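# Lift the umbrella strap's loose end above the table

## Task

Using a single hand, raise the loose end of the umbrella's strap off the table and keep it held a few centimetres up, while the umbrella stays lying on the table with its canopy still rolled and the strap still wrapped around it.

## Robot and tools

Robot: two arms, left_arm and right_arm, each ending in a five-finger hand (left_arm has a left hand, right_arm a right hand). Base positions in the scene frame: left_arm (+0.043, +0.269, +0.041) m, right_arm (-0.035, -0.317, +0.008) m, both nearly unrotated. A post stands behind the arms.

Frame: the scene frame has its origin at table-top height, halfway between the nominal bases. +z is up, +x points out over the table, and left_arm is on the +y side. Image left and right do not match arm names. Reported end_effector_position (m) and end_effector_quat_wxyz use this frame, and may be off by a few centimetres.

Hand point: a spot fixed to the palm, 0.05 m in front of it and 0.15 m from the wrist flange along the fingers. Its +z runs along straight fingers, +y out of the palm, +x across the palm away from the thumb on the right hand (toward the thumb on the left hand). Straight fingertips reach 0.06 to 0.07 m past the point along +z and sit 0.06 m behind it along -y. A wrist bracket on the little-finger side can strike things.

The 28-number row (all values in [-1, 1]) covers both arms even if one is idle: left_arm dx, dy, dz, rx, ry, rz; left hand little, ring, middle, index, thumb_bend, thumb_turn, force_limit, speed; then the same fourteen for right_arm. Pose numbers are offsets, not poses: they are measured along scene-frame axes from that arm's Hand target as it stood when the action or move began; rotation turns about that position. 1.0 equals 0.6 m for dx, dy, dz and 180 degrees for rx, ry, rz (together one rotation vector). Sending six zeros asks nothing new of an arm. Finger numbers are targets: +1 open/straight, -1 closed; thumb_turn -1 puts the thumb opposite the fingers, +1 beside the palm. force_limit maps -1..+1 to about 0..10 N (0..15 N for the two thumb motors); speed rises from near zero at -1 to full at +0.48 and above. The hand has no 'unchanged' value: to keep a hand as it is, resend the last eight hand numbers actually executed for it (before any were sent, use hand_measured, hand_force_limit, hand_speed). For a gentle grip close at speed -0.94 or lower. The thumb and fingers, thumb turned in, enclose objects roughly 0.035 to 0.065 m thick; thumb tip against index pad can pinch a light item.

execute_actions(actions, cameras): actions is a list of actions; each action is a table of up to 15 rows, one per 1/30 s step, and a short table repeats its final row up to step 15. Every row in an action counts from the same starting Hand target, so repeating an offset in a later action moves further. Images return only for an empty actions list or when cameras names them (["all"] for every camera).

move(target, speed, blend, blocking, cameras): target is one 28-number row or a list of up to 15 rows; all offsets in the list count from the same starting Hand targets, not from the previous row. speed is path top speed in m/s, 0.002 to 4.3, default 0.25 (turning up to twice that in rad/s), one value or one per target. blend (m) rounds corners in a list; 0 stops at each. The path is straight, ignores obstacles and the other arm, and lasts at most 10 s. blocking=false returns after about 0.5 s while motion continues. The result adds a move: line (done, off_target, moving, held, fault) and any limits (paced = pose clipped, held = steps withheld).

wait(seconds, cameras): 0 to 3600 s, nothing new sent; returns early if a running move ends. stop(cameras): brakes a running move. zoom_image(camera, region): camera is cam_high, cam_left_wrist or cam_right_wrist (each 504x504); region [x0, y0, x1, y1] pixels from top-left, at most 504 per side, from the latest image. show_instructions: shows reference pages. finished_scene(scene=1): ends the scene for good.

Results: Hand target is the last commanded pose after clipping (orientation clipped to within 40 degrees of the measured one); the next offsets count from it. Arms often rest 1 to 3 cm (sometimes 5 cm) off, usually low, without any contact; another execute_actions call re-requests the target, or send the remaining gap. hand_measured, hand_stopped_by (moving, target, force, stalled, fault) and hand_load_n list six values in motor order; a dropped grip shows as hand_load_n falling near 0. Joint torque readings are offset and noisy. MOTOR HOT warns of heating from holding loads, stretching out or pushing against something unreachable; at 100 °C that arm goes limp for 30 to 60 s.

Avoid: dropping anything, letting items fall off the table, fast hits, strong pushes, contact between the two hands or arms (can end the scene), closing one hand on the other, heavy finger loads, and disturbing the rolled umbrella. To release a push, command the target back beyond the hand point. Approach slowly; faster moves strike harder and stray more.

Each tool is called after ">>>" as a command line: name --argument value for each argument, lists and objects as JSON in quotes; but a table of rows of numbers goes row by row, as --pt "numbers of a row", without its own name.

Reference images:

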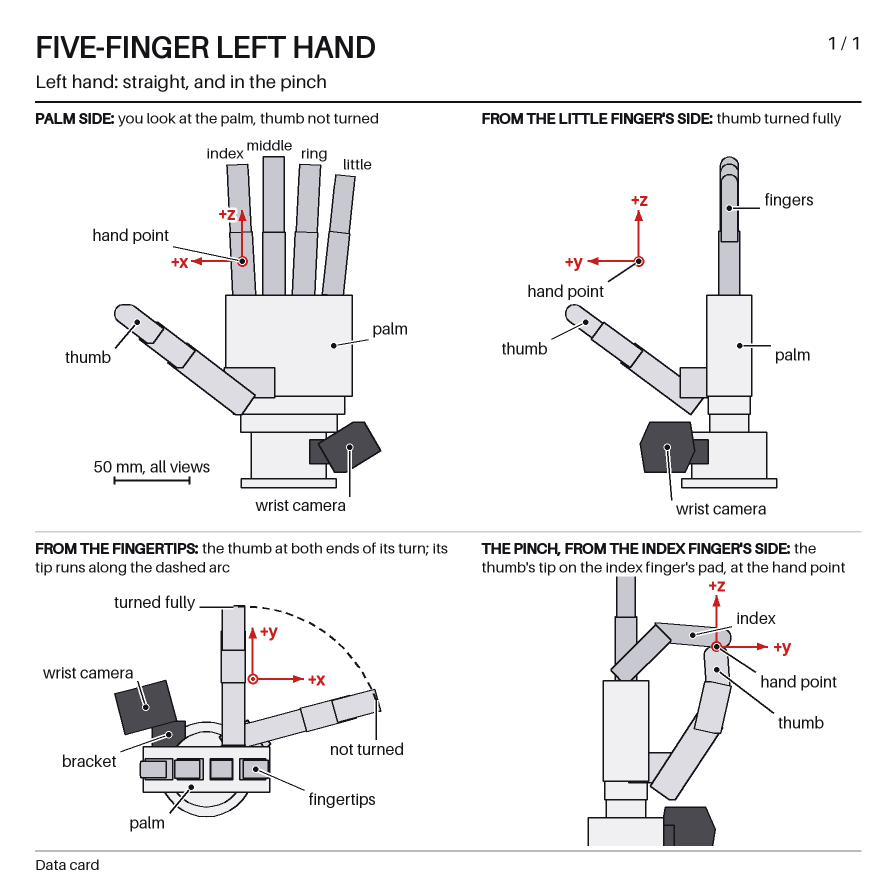

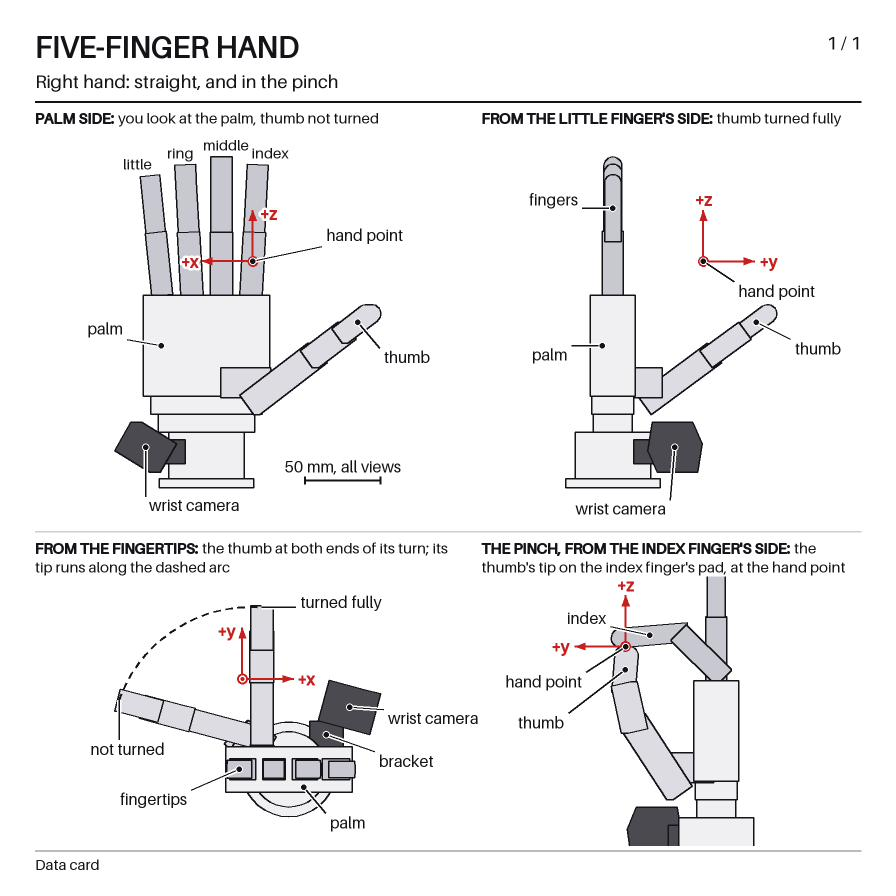

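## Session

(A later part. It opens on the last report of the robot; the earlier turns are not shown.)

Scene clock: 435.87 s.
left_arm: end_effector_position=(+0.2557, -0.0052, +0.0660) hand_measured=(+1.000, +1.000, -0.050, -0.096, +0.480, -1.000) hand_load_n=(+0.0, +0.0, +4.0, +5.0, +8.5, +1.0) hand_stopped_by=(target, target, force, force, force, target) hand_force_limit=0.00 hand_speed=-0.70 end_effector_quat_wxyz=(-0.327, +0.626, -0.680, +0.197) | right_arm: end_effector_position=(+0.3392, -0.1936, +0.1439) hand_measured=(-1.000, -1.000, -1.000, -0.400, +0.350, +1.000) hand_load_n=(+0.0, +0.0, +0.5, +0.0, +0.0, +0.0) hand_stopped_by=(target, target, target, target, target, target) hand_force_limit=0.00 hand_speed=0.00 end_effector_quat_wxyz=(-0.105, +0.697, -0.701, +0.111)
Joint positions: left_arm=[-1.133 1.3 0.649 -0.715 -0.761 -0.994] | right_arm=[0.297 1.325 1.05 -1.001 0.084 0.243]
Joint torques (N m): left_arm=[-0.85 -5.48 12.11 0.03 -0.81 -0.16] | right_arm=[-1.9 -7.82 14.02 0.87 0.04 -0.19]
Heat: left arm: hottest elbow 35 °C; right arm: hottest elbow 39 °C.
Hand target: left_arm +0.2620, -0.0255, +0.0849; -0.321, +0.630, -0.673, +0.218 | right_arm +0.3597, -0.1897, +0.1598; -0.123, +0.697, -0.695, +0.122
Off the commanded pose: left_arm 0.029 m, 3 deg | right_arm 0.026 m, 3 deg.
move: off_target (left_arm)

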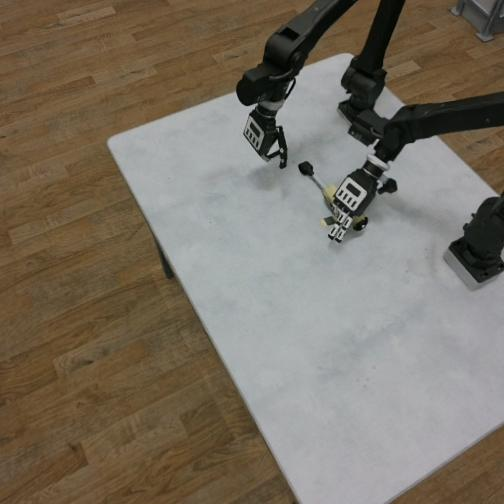

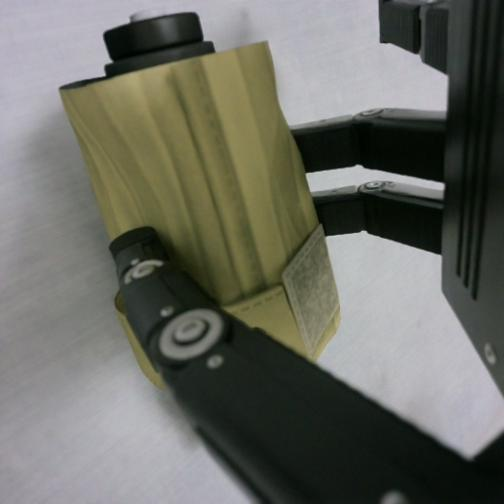

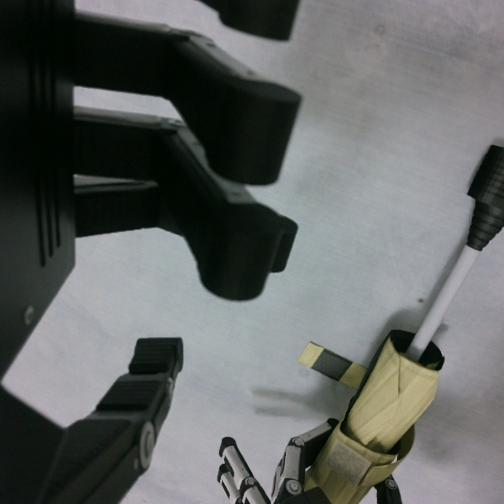

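>>> move --target '[0,0.0,0.06,0.02,0,0,1,1,-0.1,-0.1,0.3,-1,0,-0.7,0,0,0,0,0,0,-1,-1,-1,-0.4,0.35,1,0,0]' --speed 0.04 --cameras '["cam_left_wrist","cam_right_wrist","cam_high"]'

Scene clock: 438.27 s.
left_arm: end_effector_position=(+0.2553, -0.0033, +0.0969) hand_measured=(+1.000, +1.000, -0.050, -0.096, +0.480, -1.000) hand_load_n=(+0.0, +0.0, +3.5, +5.5, +8.5, +1.5) hand_stopped_by=(target, target, force, force, force, target) hand_force_limit=0.00 hand_speed=-0.70 end_effector_quat_wxyz=(+0.349, -0.612, +0.690, -0.168) | right_arm: end_effector_position=(+0.3392, -0.1936, +0.1439) hand_measured=(-1.000, -1.000, -1.000, -0.400, +0.350, +1.000) hand_load_n=(+0.5, +0.0, +0.0, +0.0, +0.0, +0.0) hand_stopped_by=(target, target, target, target, target, target) hand_force_limit=0.00 hand_speed=0.00 end_effector_quat_wxyz=(-0.105, +0.697, -0.701, +0.111)
Joint positions: left_arm=[-1.147 1.289 0.739 -0.897 -0.787 -1.002] | right_arm=[0.297 1.325 1.05 -1.001 0.084 0.243]
Joint torques (N m): left_arm=[-0.91 -6.42 12.98 -0.13 -0.84 -0.25] | right_arm=[-1.96 -7.82 14.06 0.85 0.04 -0.2]
Heat: left arm: hottest elbow 35 °C; right arm: hottest elbow 39 °C.
Hand target: left_arm +0.2620, -0.0255, +0.1209; +0.341, -0.619, +0.679, -0.197 | right_arm +0.3597, -0.1897, +0.1598; -0.123, +0.697, -0.695, +0.122
Off the commanded pose: left_arm 0.033 m, 4 deg | right_arm 0.026 m, 3 deg.
move: off_target (left_arm)

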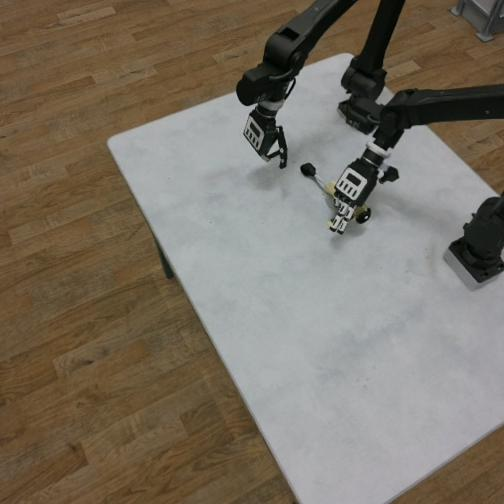

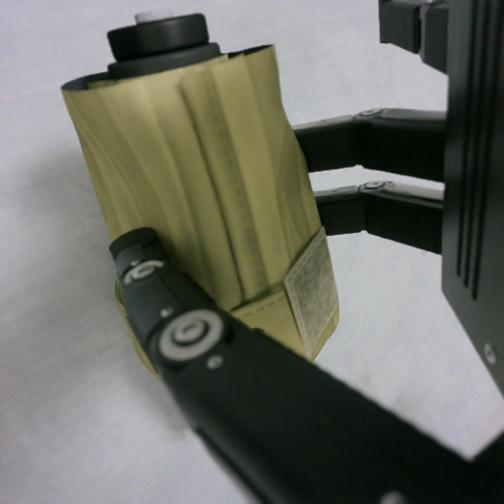

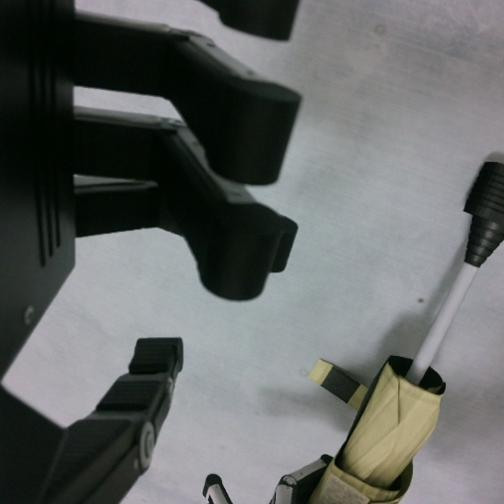

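>>> zoom_image --camera "cam_right_wrist" --region '[230, 300, 480, 504]'

>>> zoom_image --camera "cam_high" --region '[280, 130, 420, 270]'

Scaled by 2.016 from the camera's image (finer frame: 720x720).

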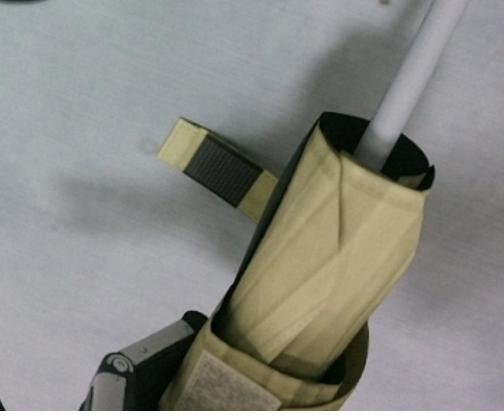

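Scaled by 3.600 from the camera's image (finer frame: 720x720).

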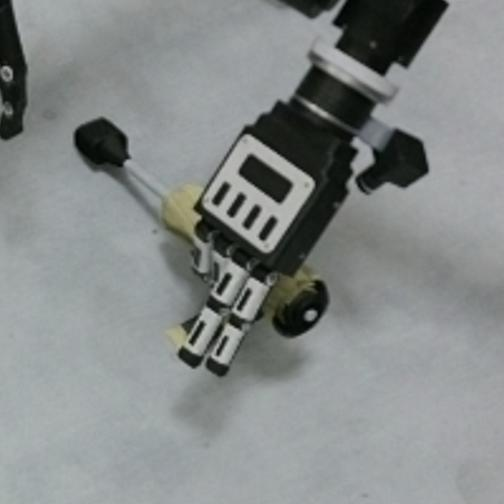

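>>> move --target '[0,0.0,0,0,0,0,1,1,-0.1,-0.1,0.3,-1,0,-0.7,-0.0245,0.191,-0.033,0,0.111,0,-1,-1,0.2,0.2,0.4,-1,-0.3,0]' --speed 0.12 --cameras '["cam_left_wrist","cam_right_wrist","cam_high"]'

Scene clock: 452.40 s.
left_arm: end_effector_position=(+0.2553, -0.0033, +0.0969) hand_measured=(+1.000, +1.000, -0.050, -0.096, +0.480, -1.000) hand_load_n=(+0.0, +0.0, +3.0, +5.5, +8.5, +1.5) hand_stopped_by=(target, target, force, force, force, target) hand_force_limit=0.00 hand_speed=-0.70 end_effector_quat_wxyz=(+0.349, -0.612, +0.690, -0.168) | right_arm: end_effector_position=(+0.3319, -0.0841, +0.1301) hand_measured=(-1.000, -1.000, +0.200, +0.200, +0.400, -1.000) hand_load_n=(+0.0, +0.0, +0.0, +0.0, +0.0, +0.0) hand_stopped_by=(target, target, target, target, target, target) hand_force_limit=-0.30 hand_speed=0.00 end_effector_quat_wxyz=(+0.009, +0.711, -0.703, -0.004)
Joint positions: left_arm=[-1.147 1.289 0.739 -0.897 -0.787 -1.002] | right_arm=[0.492 1.635 1.331 -1.286 -0.001 0.432]
Joint torques (N m): left_arm=[-0.97 -6.48 12.97 -0.17 -0.84 -0.23] | right_arm=[-1.44 -11.46 13.2 -0.43 0.01 0.06]
Heat: left arm: hottest elbow 37 °C; right arm: hottest elbow 40 °C.
Hand target: left_arm +0.2620, -0.0256, +0.1209; +0.341, -0.619, +0.679, -0.197 | right_arm +0.3451, -0.0751, +0.1401; -0.001, +0.708, -0.706, -0.001
Off the commanded pose: left_arm 0.033 m, 4 deg | right_arm 0.019 m, 1 deg.
move: off_target (right_arm)

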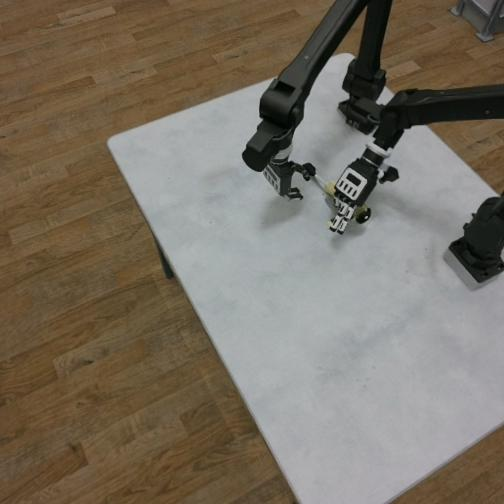

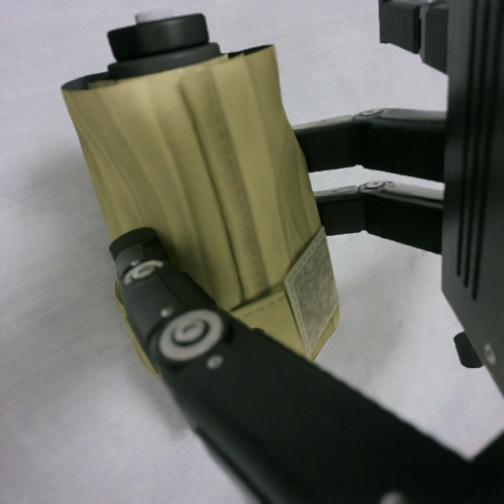

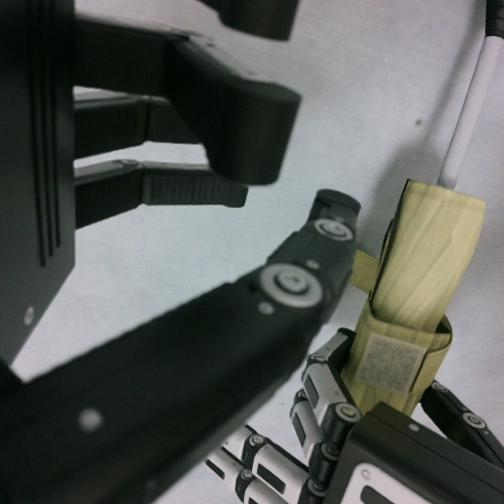

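>>> zoom_image --camera "cam_right_wrist" --region '[230, 150, 500, 420]'

Scaled by 1.867 from the camera's image (finer frame: 720x720).

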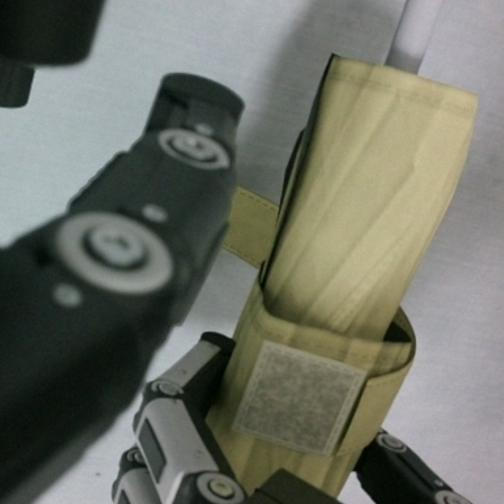

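>>> move --target '[0,0.0,0,0,0,0,1,1,-0.1,-0.1,0.3,-1,0,-0.7,-0.0135,0.06,-0.10,0,0,-0.111,-1,-1,0.2,0.2,0.4,-1,-0.3,0]' --speed 0.08 --cameras '["cam_left_wrist","cam_right_wrist"]'

Scene clock: 468.47 s.
left_arm: end_effector_position=(+0.2553, -0.0033, +0.0969) hand_measured=(+1.000, +1.000, -0.050, -0.096, +0.480, -1.000) hand_load_n=(-0.5, -0.5, +3.5, +5.5, +8.0, +2.0) hand_stopped_by=(target, target, force, force, force, target) hand_force_limit=0.00 hand_speed=-0.70 end_effector_quat_wxyz=(+0.349, -0.612, +0.690, -0.168) | right_arm: end_effector_position=(+0.3397, -0.0422, +0.0917) hand_measured=(-1.000, -1.000, +0.200, +0.200, +0.400, -1.000) hand_load_n=(+0.0, +0.0, +0.0, +0.0, +0.0, +0.0) hand_stopped_by=(target, target, target, target, target, target) hand_force_limit=-0.30 hand_speed=0.00 end_effector_quat_wxyz=(+0.008, -0.577, +0.817, +0.000)
Joint positions: left_arm=[-1.147 1.289 0.739 -0.897 -0.787 -1.002] | right_arm=[0.541 1.657 1.256 -1.153 -0.001 0.834]
Joint torques (N m): left_arm=[-0.91 -6.48 13 -0.17 -0.83 -0.23] | right_arm=[-0.97 -11.46 7.58 0.69 0.02 0.04]
Heat: left arm: hottest elbow 38 °C; right arm: hottest elbow 39 °C.
Hand target: left_arm +0.2620, -0.0256, +0.1209; +0.341, -0.619, +0.679, -0.197 | right_arm +0.3370, -0.0390, +0.0801; +0.001, -0.575, +0.818, +0.000
Off the commanded pose: left_arm 0.033 m, 4 deg | right_arm 0.012 m, 1 deg.
move: off_target (right_arm)

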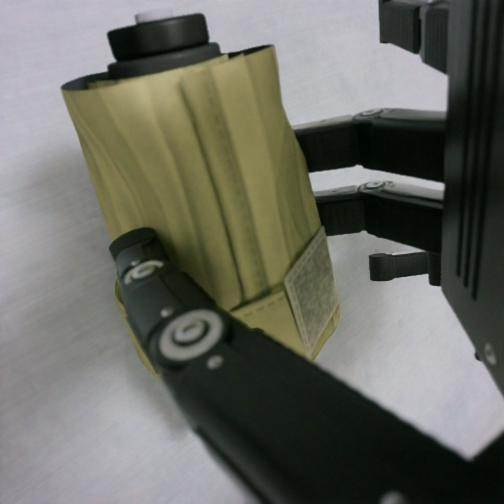

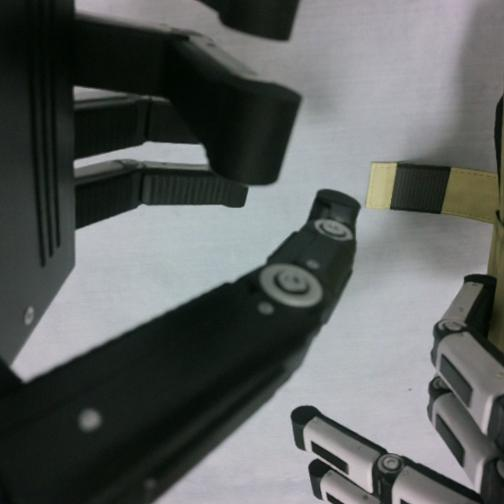

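>>> zoom_image --camera "cam_right_wrist" --region '[300, 80, 504, 284]'

Scaled by 2.471 from the camera's image (finer frame: 720x720).

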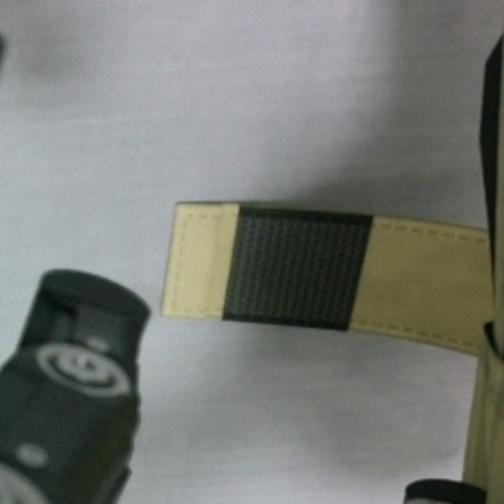

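>>> move --target '[0,0.0,0,0,0,0,1,1,-0.1,-0.1,0.3,-1,0,-0.7,-0.03,0.0333,-0.0433,0,0,0,-1,-1,0.2,0.25,0.4,-1,-0.3,0]' --speed 0.06 --cameras '["cam_left_wrist","cam_right_wrist"]'

Scene clock: 477.37 s.
left_arm: end_effector_position=(+0.2553, -0.0033, +0.0969) hand_measured=(+1.000, +1.000, -0.050, -0.096, +0.480, -1.000) hand_load_n=(+0.0, +0.0, +3.0, +5.5, +8.0, +1.5) hand_stopped_by=(target, target, force, force, force, target) hand_force_limit=0.00 hand_speed=-0.70 end_effector_quat_wxyz=(+0.349, -0.612, +0.690, -0.168) | right_arm: end_effector_position=(+0.3210, -0.0206, +0.0649) hand_measured=(-1.000, -1.000, +0.200, +0.250, +0.400, -1.000) hand_load_n=(+0.0, +0.0, +0.0, +0.0, +0.0, +0.0) hand_stopped_by=(target, target, target, target, target, target) hand_force_limit=-0.30 hand_speed=0.00 end_effector_quat_wxyz=(+0.007, -0.578, +0.816, +0.000)
Joint positions: left_arm=[-1.147 1.289 0.739 -0.897 -0.787 -1.002] | right_arm=[0.6 1.676 1.202 -1.083 -0.001 0.89]
Joint torques (N m): left_arm=[-0.91 -6.48 12.98 -0.18 -0.84 -0.23] | right_arm=[-1.32 -11.58 7.47 0.79 0.03 0.06]
Heat: left arm: hottest elbow 38 °C; right arm: hottest elbow 39 °C.
Hand target: left_arm +0.2620, -0.0256, +0.1209; +0.341, -0.619, +0.679, -0.197 | right_arm +0.3189, -0.0190, +0.0540; +0.001, -0.575, +0.818, +0.000
Off the commanded pose: left_arm 0.033 m, 4 deg | right_arm 0.011 m, 1 deg.
move: off_target (right_arm)

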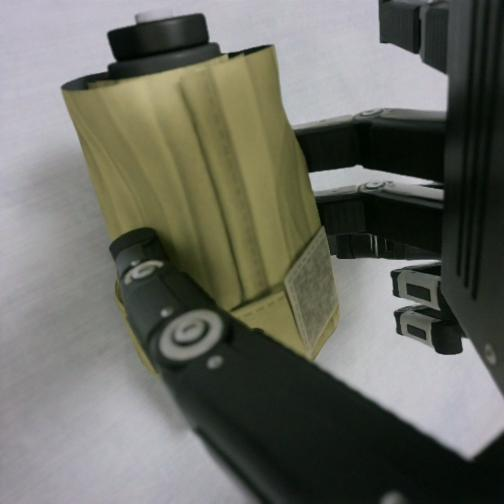

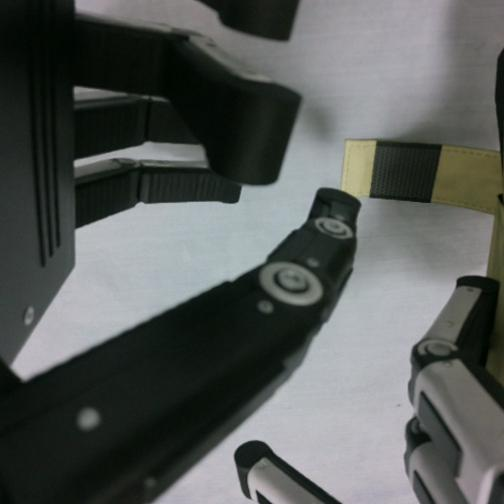

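>>> move --target '[0,0.0,0,0,-0.0,0,1,1,-0.1,-0.1,0.3,-1,0,-0.7,0.0785,-0.0278,0.03,0,0,0,-1,-1,0.2,0.25,0.4,-1,-0.3,0]' --speed 0.1 --cameras '["cam_right_wrist"]'

>>> move --target '[0,0.0,0.0167,0,-0.13,0,1,1,-0.1,-0.1,0.3,-1,0,-0.7,0,0,0,0,0,0,-1,-1,0.2,0.25,0.4,-1,-0.3,0]' --speed 0.05 --cameras '["cam_left_wrist","cam_right_wrist","cam_high"]'

Scene clock: 485.83 s.
left_arm: end_effector_position=(+0.2553, -0.0033, +0.0969) hand_measured=(+1.000, +1.000, -0.050, -0.096, +0.480, -1.000) hand_load_n=(-0.5, +0.0, +3.0, +5.5, +8.0, +1.5) hand_stopped_by=(target, target, force, force, force, target) hand_force_limit=0.00 hand_speed=-0.70 end_effector_quat_wxyz=(+0.349, -0.612, +0.690, -0.168) | right_arm: end_effector_position=(+0.3540, -0.0410, +0.0667) hand_measured=(-1.000, -1.000, +0.200, +0.250, +0.400, -1.000) hand_load_n=(+0.0, +0.0, +0.0, +0.0, +0.0, +0.0) hand_stopped_by=(target, target, target, target, target, target) hand_force_limit=-0.30 hand_speed=0.00 end_effector_quat_wxyz=(-0.004, -0.570, +0.822, +0.001)
Joint positions: left_arm=[-1.147 1.289 0.739 -0.897 -0.787 -1.002] | right_arm=[0.529 1.729 1.278 -1.127 -0.001 0.839]
Joint torques (N m): left_arm=[-0.85 -6.36 13 -0.2 -0.84 -0.23] | right_arm=[-1.26 -12.34 12.11 -0.42 0.01 -0.21]
Heat: left arm: hottest elbow 39 °C; right arm: hottest elbow 38 °C.
Hand target: left_arm +0.2620, -0.0256, +0.1209; +0.341, -0.619, +0.679, -0.197 | right_arm +0.3660, -0.0357, +0.0721; +0.001, -0.575, +0.818, +0.001
Off the commanded pose: left_arm 0.033 m, 4 deg | right_arm 0.014 m, 1 deg.
move: off_target (right_arm)

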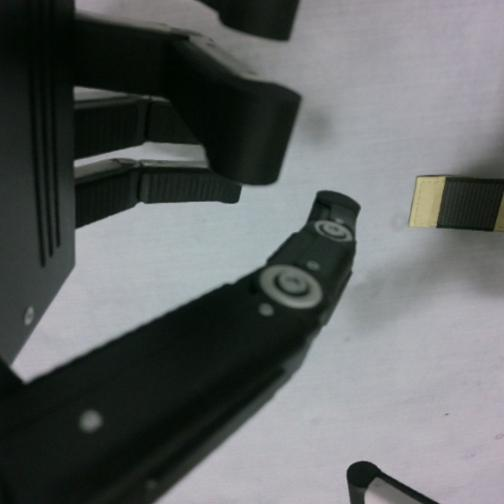

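Scene clock: 490.53 s.
left_arm: end_effector_position=(+0.2626, -0.0198, +0.1289) hand_measured=(+1.000, +1.000, -0.050, -0.096, +0.480, -1.000) hand_load_n=(+0.0, +0.0, +3.0, +5.0, +8.5, +1.0) hand_stopped_by=(target, target, force, force, force, target) hand_force_limit=0.00 hand_speed=-0.70 end_effector_quat_wxyz=(-0.474, +0.563, -0.603, +0.307) | right_arm: end_effector_position=(+0.3540, -0.0410, +0.0667) hand_measured=(-1.000, -1.000, +0.200, +0.250, +0.400, -1.000) hand_load_n=(+0.0, +0.0, +0.0, +0.0, -0.5, +0.0) hand_stopped_by=(target, target, target, target, target, target) hand_force_limit=-0.30 hand_speed=0.00 end_effector_quat_wxyz=(-0.004, -0.570, +0.822, +0.001)
Joint positions: left_arm=[-1.342 1.311 0.695 -0.884 -1.199 -1.249] | right_arm=[0.529 1.729 1.278 -1.127 -0.001 0.839]
Joint torques (N m): left_arm=[-0.85 -4.6 8.21 0.36 -1.2 -0.36] | right_arm=[-1.67 -12.22 12.15 -0.28 0.02 -0.19]
Heat: left arm: hottest elbow 38 °C; right arm: hottest elbow 38 °C.
Hand target: left_arm +0.2620, -0.0255, +0.1309; -0.472, +0.566, -0.596, +0.319 | right_arm +0.3660, -0.0357, +0.0721; +0.001, -0.575, +0.818, +0.001
Off the commanded pose: left_arm 0.006 m, 2 deg | right_arm 0.014 m, 1 deg.
move: done

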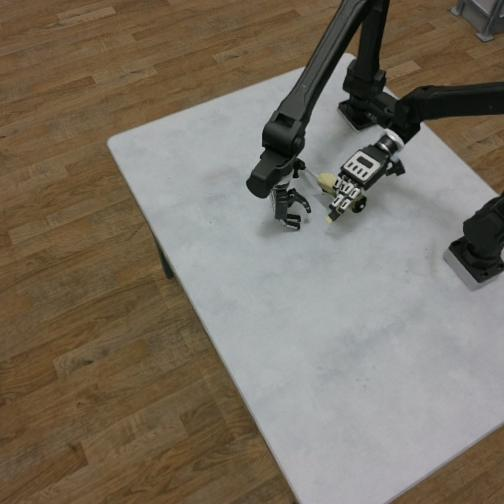

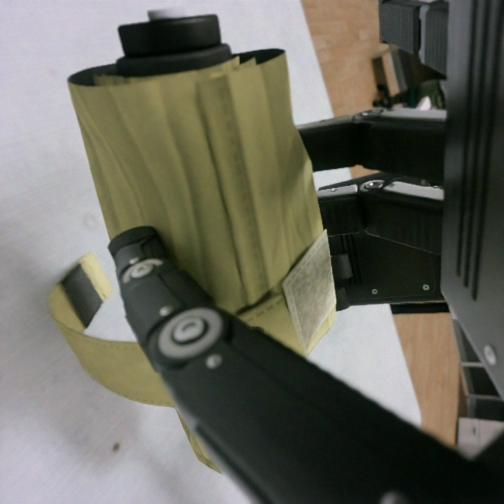

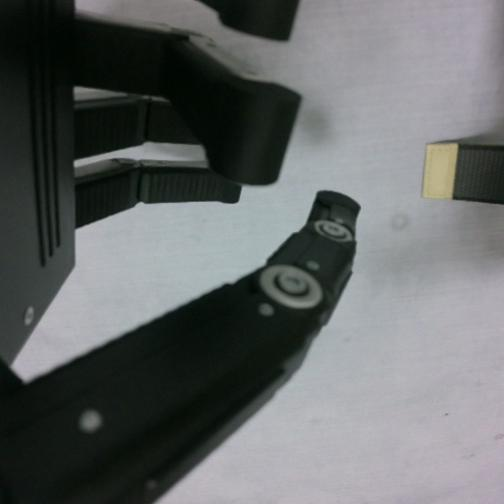

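>>> zoom_image --camera "cam_left_wrist" --region '[0, 200, 300, 500]'

>>> zoom_image --camera "cam_high" --region '[260, 120, 420, 260]'

>>> zoom_image --camera "cam_right_wrist" --region '[304, 50, 504, 250]'

Scaled by 1.680 from the camera's image (finer frame: 720x720).

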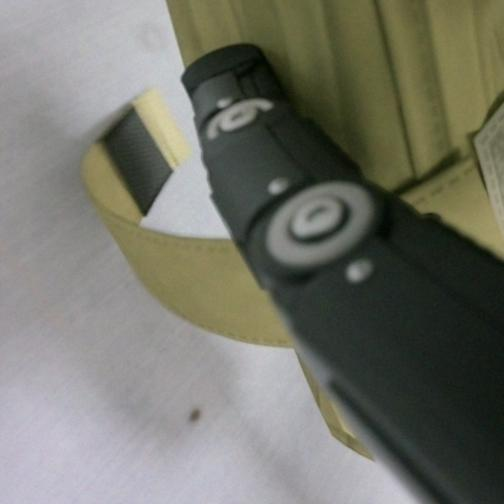

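Scaled by 3.150 from the camera's image (finer frame: 720x720).

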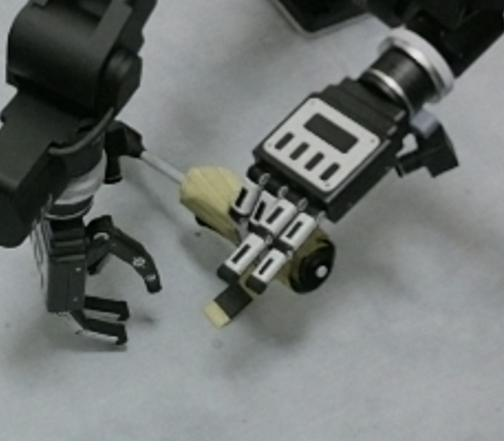

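Scaled by 2.520 from the camera's image (finer frame: 720x720).

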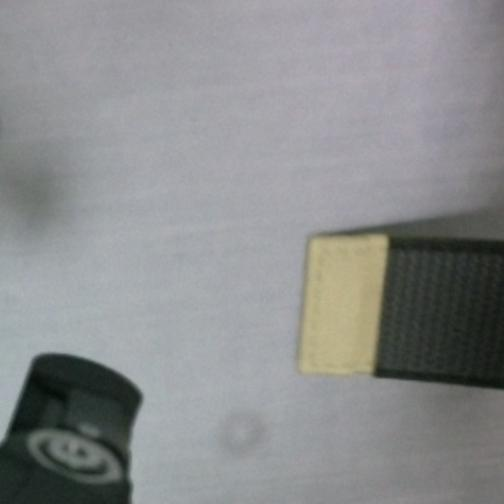

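>>> move --target '[0,0.0,0,0,0,0,1,1,-0.1,-0.1,0.3,-1,0,-0.7,-0.0567,0.0117,-0.008,0,0,0,-1,-1,0.2,0.25,0.4,-1,-0.3,0]' --speed 0.05 --cameras '["cam_left_wrist","cam_right_wrist","cam_high"]'

>>> zoom_image --camera "cam_right_wrist" --region '[304, 50, 504, 250]'

Scene clock: 496.97 s.
left_arm: end_effector_position=(+0.2625, -0.0200, +0.1289) hand_measured=(+1.000, +1.000, -0.050, -0.096, +0.480, -1.000) hand_load_n=(+0.0, +0.0, +3.5, +5.0, +9.0, +0.5) hand_stopped_by=(target, target, force, force, force, target) hand_force_limit=0.00 hand_speed=-0.70 end_effector_quat_wxyz=(-0.474, +0.563, -0.603, +0.308) | right_arm: end_effector_position=(+0.3324, -0.0317, +0.0632) hand_measured=(-1.000, -1.000, +0.200, +0.250, +0.400, -1.000) hand_load_n=(+0.0, +0.5, +0.0, +0.0, +0.0, +0.0) hand_stopped_by=(target, target, target, target, target, target) hand_force_limit=-0.30 hand_speed=0.00 end_effector_quat_wxyz=(-0.010, -0.578, +0.816, +0.001)
Joint positions: left_arm=[-1.342 1.311 0.695 -0.884 -1.199 -1.251] | right_arm=[0.568 1.71 1.24 -1.121 -0.001 0.858]
Joint torques (N m): left_arm=[-0.85 -4.48 8.24 0.32 -1.21 -0.34] | right_arm=[-1.26 -14.97 7.34 0.61 -0.01 0.09]
Heat: left arm: hottest elbow 38 °C; right arm: hottest elbow 39 °C.
Hand target: left_arm +0.2619, -0.0256, +0.1309; -0.472, +0.566, -0.596, +0.319 | right_arm +0.3321, -0.0288, +0.0672; +0.001, -0.575, +0.818, +0.001
Off the commanded pose: left_arm 0.006 m, 2 deg | right_arm 0.005 m, 1 deg.
move: done

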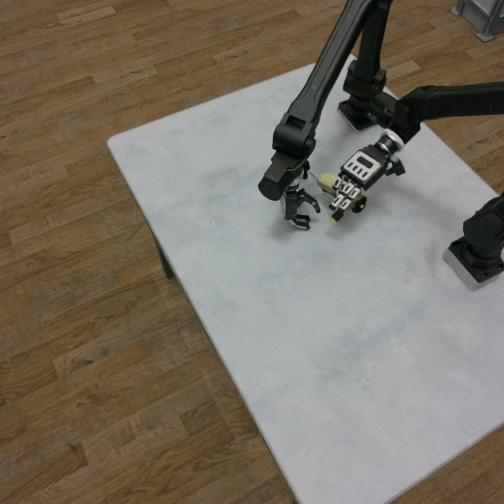

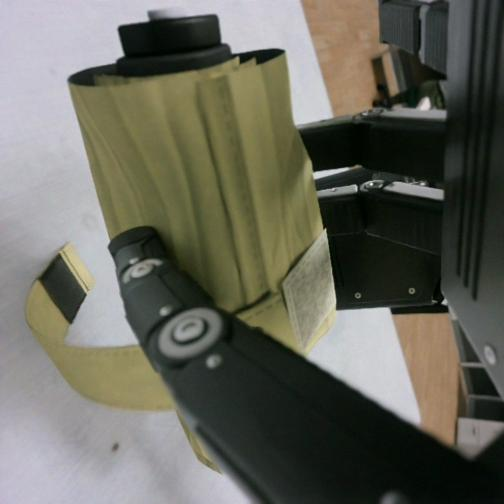

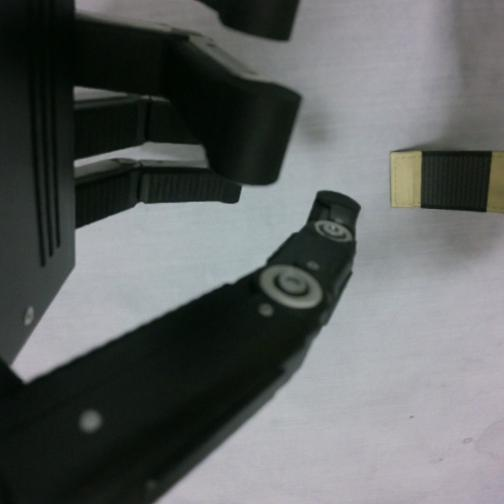

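Scaled by 2.520 from the camera's image (finer frame: 720x720).

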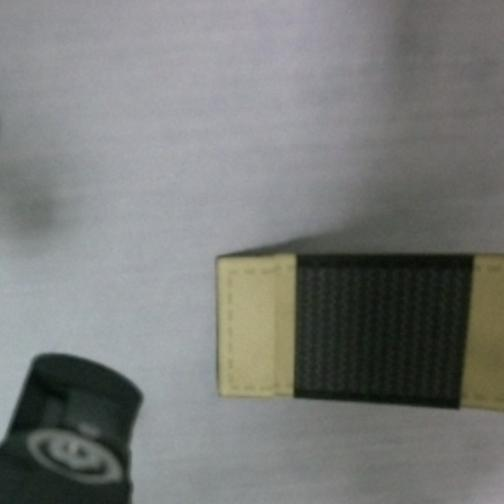

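>>> move --target '[0,0.0,0,0,0,0,1,1,-0.1,-0.1,0.3,-1,0,-0.7,0.05,-0.015,0.0667,0,0,0,-1,-1,0.2,0.25,0.4,-1,-0.3,0]' --speed 0.1

>>> move --target '[0,0.0,0.075,0.05,0,0,1,1,-0.1,-0.1,0.3,-1,0,-0.7,0,0,0,0,0,0,-1,-1,0.2,0.25,0.4,-1,-0.3,0]' --speed 0.06 --cameras '["cam_left_wrist","cam_right_wrist","cam_high"]'

>>> zoom_image --camera "cam_high" --region '[260, 120, 420, 260]'

Scene clock: 507.30 s.
left_arm: end_effector_position=(+0.2626, -0.0200, +0.1290) hand_measured=(+1.000, +1.000, -0.050, -0.096, +0.480, -1.000) hand_load_n=(+0.0, +0.0, +3.0, +4.5, +9.0, +1.0) hand_stopped_by=(target, target, force, force, force, target) hand_force_limit=0.00 hand_speed=-0.70 end_effector_quat_wxyz=(-0.474, +0.563, -0.603, +0.308) | right_arm: end_effector_position=(+0.3490, -0.0424, +0.0898) hand_measured=(-1.000, -1.000, +0.200, +0.250, +0.400, -1.000) hand_load_n=(+0.0, +0.0, +0.0, +0.0, +0.0, +0.0) hand_stopped_by=(target, target, target, target, target, target) hand_force_limit=-0.30 hand_speed=0.00 end_effector_quat_wxyz=(-0.017, -0.571, +0.821, +0.003)
Joint positions: left_arm=[-1.342 1.311 0.695 -0.884 -1.199 -1.251] | right_arm=[0.531 1.71 1.316 -1.211 -0.001 0.839]
Joint torques (N m): left_arm=[-0.91 -4.54 8.25 0.35 -1.21 -0.34] | right_arm=[-1.79 -13.68 12.34 -0.39 0.04 -0.16]
Heat: left arm: hottest elbow 37 °C; right arm: hottest elbow 38 °C.
Hand target: left_arm +0.2619, -0.0255, +0.1310; -0.472, +0.566, -0.596, +0.319 | right_arm +0.3620, -0.0378, +0.1071; +0.001, -0.575, +0.818, +0.001
Off the commanded pose: left_arm 0.006 m, 2 deg | right_arm 0.022 m, 2 deg.
move: off_target (right_arm)

Scene clock: 509.30 s.
left_arm: end_effector_position=(+0.2595, -0.0041, +0.1593) hand_measured=(+1.000, +1.000, -0.050, -0.096, +0.480, -1.000) hand_load_n=(+0.0, +0.0, +3.0, +5.0, +9.0, +0.5) hand_stopped_by=(target, target, force, force, force, target) hand_force_limit=0.00 hand_speed=-0.70 end_effector_quat_wxyz=(+0.521, -0.519, +0.630, -0.249) | right_arm: end_effector_position=(+0.3489, -0.0424, +0.0898) hand_measured=(-1.000, -1.000, +0.200, +0.250, +0.400, -1.000) hand_load_n=(+0.0, +0.0, +0.0, +0.0, +0.0, +0.0) hand_stopped_by=(target, target, target, target, target, target) hand_force_limit=-0.30 hand_speed=0.00 end_effector_quat_wxyz=(-0.017, -0.571, +0.821, +0.003)
Joint positions: left_arm=[-1.354 1.329 0.794 -1.182 -1.228 -1.289] | right_arm=[0.531 1.71 1.316 -1.211 -0.001 0.839]
Joint torques (N m): left_arm=[-0.97 -4.89 12.68 -0.55 -1.2 -0.27] | right_arm=[-1.96 -14.33 12.23 -0.36 0.05 -0.24]
Heat: left arm: hottest elbow 37 °C; right arm: hottest elbow 38 °C.
Hand target: left_arm +0.2619, -0.0255, +0.1759; +0.515, -0.528, +0.619, -0.271 | right_arm +0.3620, -0.0378, +0.1071; +0.001, -0.575, +0.818, +0.001
Off the commanded pose: left_arm 0.027 m, 3 deg | right_arm 0.022 m, 2 deg.
move: off_target (left_arm)

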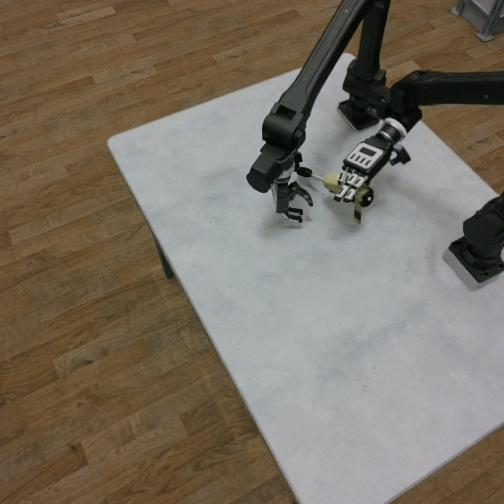

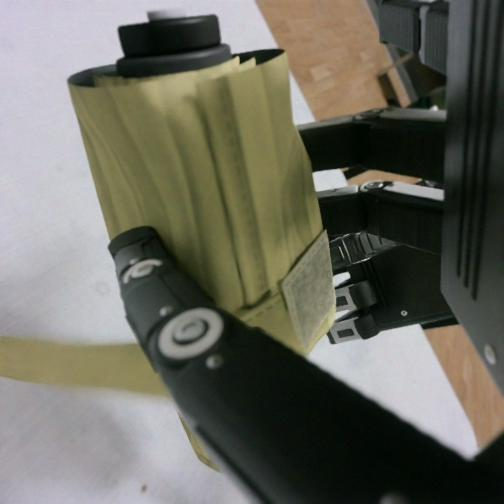

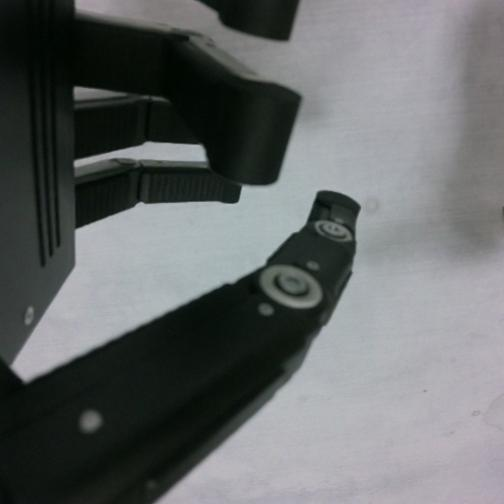

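Scaled by 3.150 from the camera's image (finer frame: 720x720).

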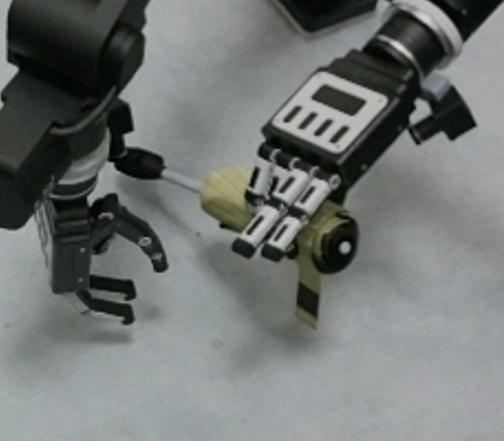

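>>> move --target '[0,0.0,0,0,0,0,1,1,-0.1,-0.1,0.3,-1,0,-0.7,-0.053,-0.304,0.188,0,0,0.111,-1,-1,0.2,0.25,0.4,-1,-0.3,0]' --speed 0.15

>>> move --target '[0,0.0,0,0,0.24,0,1,1,-0.1,-0.1,0.3,-1,0,-0.7,0,0,0,0,0,0,-1,-1,0.2,0.25,0.4,-1,-0.3,0]' --speed 0.1 --cameras '["cam_left_wrist","cam_right_wrist","cam_high"]'

>>> zoom_image --camera "cam_high" --region '[260, 120, 420, 260]'

Scene clock: 525.23 s.
left_arm: end_effector_position=(+0.2596, -0.0042, +0.1593) hand_measured=(+1.000, +1.000, -0.050, -0.096, +0.480, -1.000) hand_load_n=(+0.0, +0.0, +3.0, +5.0, +9.0, +1.0) hand_stopped_by=(target, target, force, force, force, target) hand_force_limit=0.00 hand_speed=-0.70 end_effector_quat_wxyz=(+0.521, -0.519, +0.630, -0.249) | right_arm: end_effector_position=(+0.3188, -0.2208, +0.1998) hand_measured=(-1.000, -1.000, +0.200, +0.250, +0.400, -1.000) hand_load_n=(+0.0, +0.0, +0.0, +0.0, +0.0, +0.0) hand_stopped_by=(target, target, target, target, target, target) hand_force_limit=-0.30 hand_speed=0.00 end_effector_quat_wxyz=(+0.019, +0.704, -0.710, -0.013)
Joint positions: left_arm=[-1.354 1.329 0.794 -1.182 -1.228 -1.29] | right_arm=[0.205 1.475 1.327 -1.468 0 0.167]
Joint torques (N m): left_arm=[-0.97 -4.95 12.74 -0.57 -1.2 -0.3] | right_arm=[-1.67 -12.16 13.45 -0.4 -0.02 -0.21]
Heat: left arm: hottest elbow 39 °C; right arm: hottest elbow 38 °C.
Hand target: left_arm +0.2619, -0.0255, +0.1759; +0.515, -0.528, +0.619, -0.271 | right_arm +0.3302, -0.2201, +0.2199; -0.001, +0.708, -0.706, -0.001
Off the commanded pose: left_arm 0.027 m, 3 deg | right_arm 0.023 m, 3 deg.
move: off_target (right_arm)

Scene clock: 529.57 s.
left_arm: end_effector_position=(+0.2504, -0.0108, +0.1573) hand_measured=(+1.000, +1.000, -0.050, -0.096, +0.480, -1.000) hand_load_n=(+0.0, +0.0, +3.0, +6.0, +8.0, +2.0) hand_stopped_by=(target, target, force, force, force, target) hand_force_limit=0.00 hand_speed=-0.70 end_effector_quat_wxyz=(+0.254, -0.588, +0.767, -0.041) | right_arm: end_effector_position=(+0.3188, -0.2208, +0.1998) hand_measured=(-1.000, -1.000, +0.200, +0.250, +0.400, -1.000) hand_load_n=(+0.0, +0.0, +0.0, +0.0, +0.0, +0.0) hand_stopped_by=(target, target, target, target, target, target) hand_force_limit=-0.30 hand_speed=0.00 end_effector_quat_wxyz=(+0.019, +0.704, -0.710, -0.013)
Joint positions: left_arm=[-1.025 1.338 1.008 -1.225 -0.521 -0.782] | right_arm=[0.205 1.475 1.327 -1.468 0 0.166]
Joint torques (N m): left_arm=[0.85 -6.12 14.41 -0.4 -0.27 0.04] | right_arm=[-1.79 -11.99 13.46 -0.38 -0.03 -0.18]
Heat: left arm: hottest elbow 40 °C; right arm: hottest elbow 38 °C.
Hand target: left_arm +0.2620, -0.0256, +0.1760; +0.251, -0.590, +0.765, -0.058 | right_arm +0.3302, -0.2201, +0.2199; -0.001, +0.708, -0.706, -0.001
Off the commanded pose: left_arm 0.026 m, 2 deg | right_arm 0.023 m, 3 deg.
move: off_target (left_arm)

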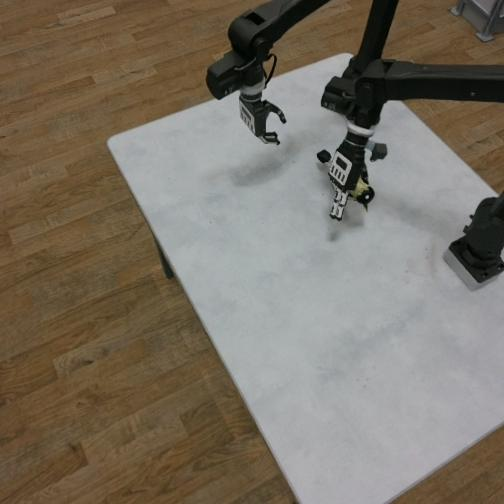

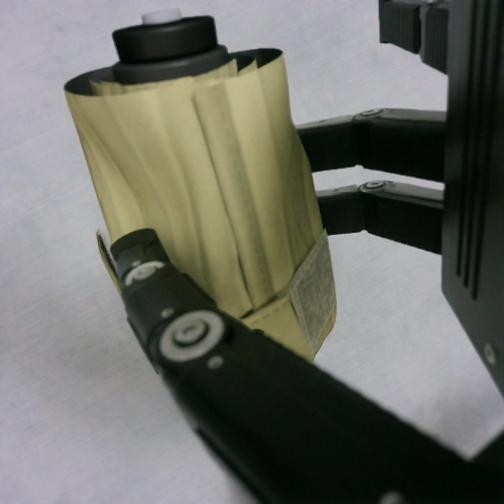

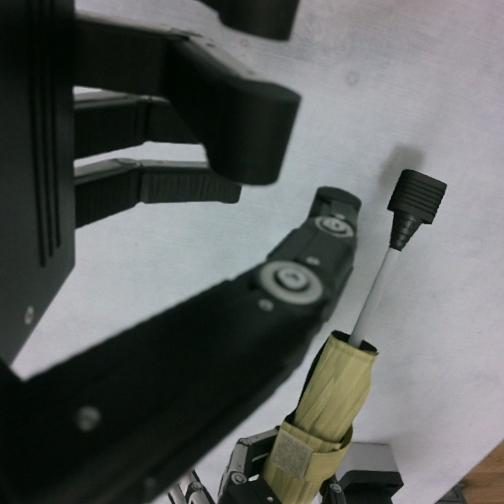

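Scaled by 3.150 from the camera's image (finer frame: 720x720).

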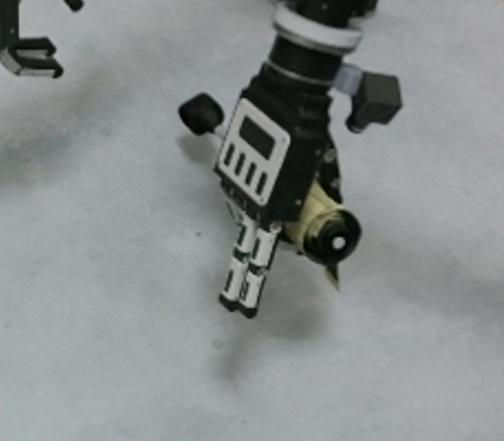

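>>> zoom_image --camera "cam_right_wrist" --region '[200, 300, 404, 504]'

Scaled by 2.471 from the camera's image (finer frame: 720x720).

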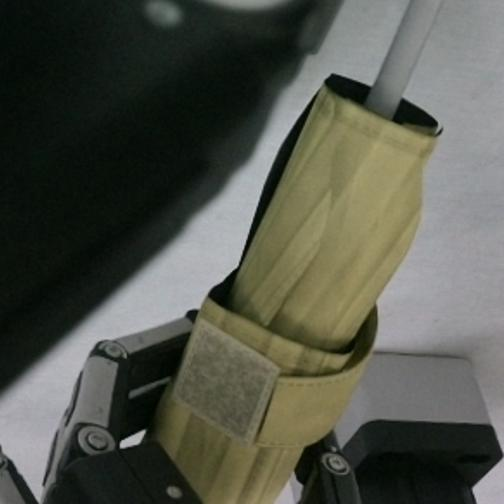

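>>> move --pt "0 0 -0.13 -0.06 0 0 1 1 -0.1 -0.1 0.3 -1 0 -0.7 0 0 0 0 0 0 -1 -1 0.2 0.25 0.4 -1 -0.3 0" --pt "0 0 -0.21 -0.111 0 0 1 1 -0.1 -0.1 0.3 -1 0 -0.7 0 0 0 0 0 0 -1 -1 0.2 0.25 0.4 -1 -0.3 0" --speed 0.05 --blend 0.02 --cameras '["cam_left_wrist","cam_right_wrist","cam_high"]'

>>> zoom_image --camera "cam_right_wrist" --region '[200, 300, 404, 504]'

Scene clock: 548.47 s.
left_arm: end_effector_position=(+0.2543, -0.0207, +0.0469) hand_measured=(+1.000, +1.000, -0.050, -0.096, +0.480, -1.000) hand_load_n=(+0.0, -1.0, +3.0, +6.0, +8.0, +1.5) hand_stopped_by=(target, target, force, force, force, target) hand_force_limit=0.00 hand_speed=-0.70 end_effector_quat_wxyz=(+0.148, -0.623, +0.749, -0.174) | right_arm: end_effector_position=(+0.3188, -0.2208, +0.1998) hand_measured=(-1.000, -1.000, +0.200, +0.250, +0.400, -1.000) hand_load_n=(+0.0, +0.0, +0.0, +0.5, +0.0, +0.0) hand_stopped_by=(target, target, target, target, target, target) hand_force_limit=-0.30 hand_speed=0.00 end_effector_quat_wxyz=(+0.019, +0.704, -0.710, -0.013)
Joint positions: left_arm=[-0.916 1.311 0.64 -0.558 -0.314 -0.704] | right_arm=[0.205 1.475 1.327 -1.468 0 0.166]
Joint torques (N m): left_arm=[1.2 -5.36 8.02 1.78 0.13 0.04] | right_arm=[-1.79 -11.99 13.39 -0.39 -0.03 -0.15]
Heat: left arm: hottest elbow 41 °C; right arm: hottest elbow 39 °C.
Hand target: left_arm +0.2619, -0.0256, +0.0500; +0.144, -0.625, +0.744, -0.190 | right_arm +0.3302, -0.2201, +0.2199; -0.001, +0.708, -0.706, -0.001
Off the commanded pose: left_arm 0.010 m, 2 deg | right_arm 0.023 m, 3 deg.
move: done

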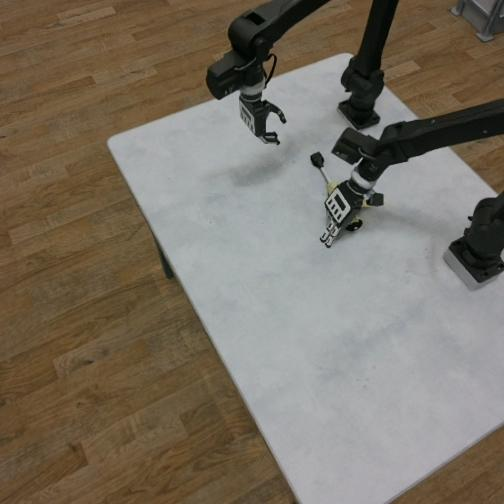

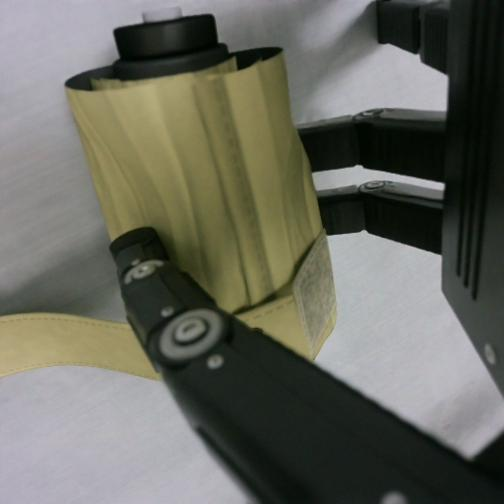

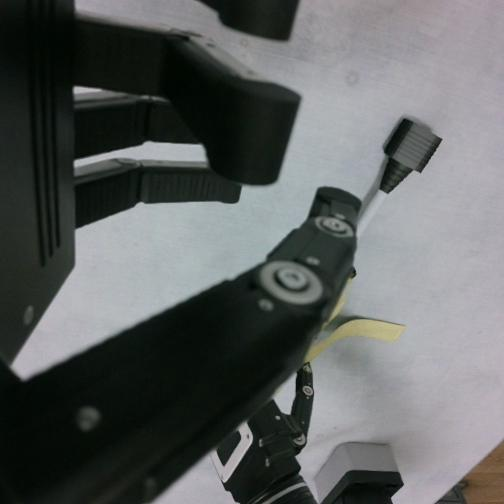

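Scaled by 2.471 from the camera's image (finer frame: 720x720).

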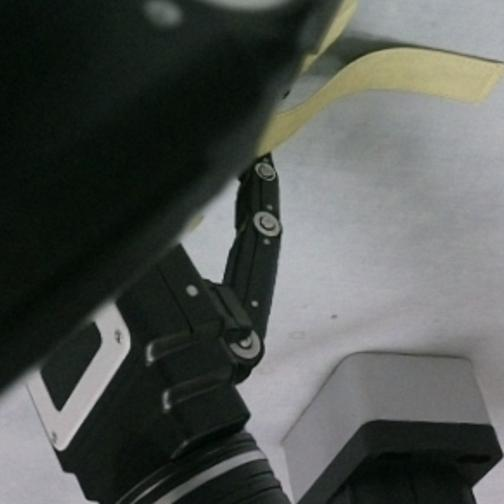

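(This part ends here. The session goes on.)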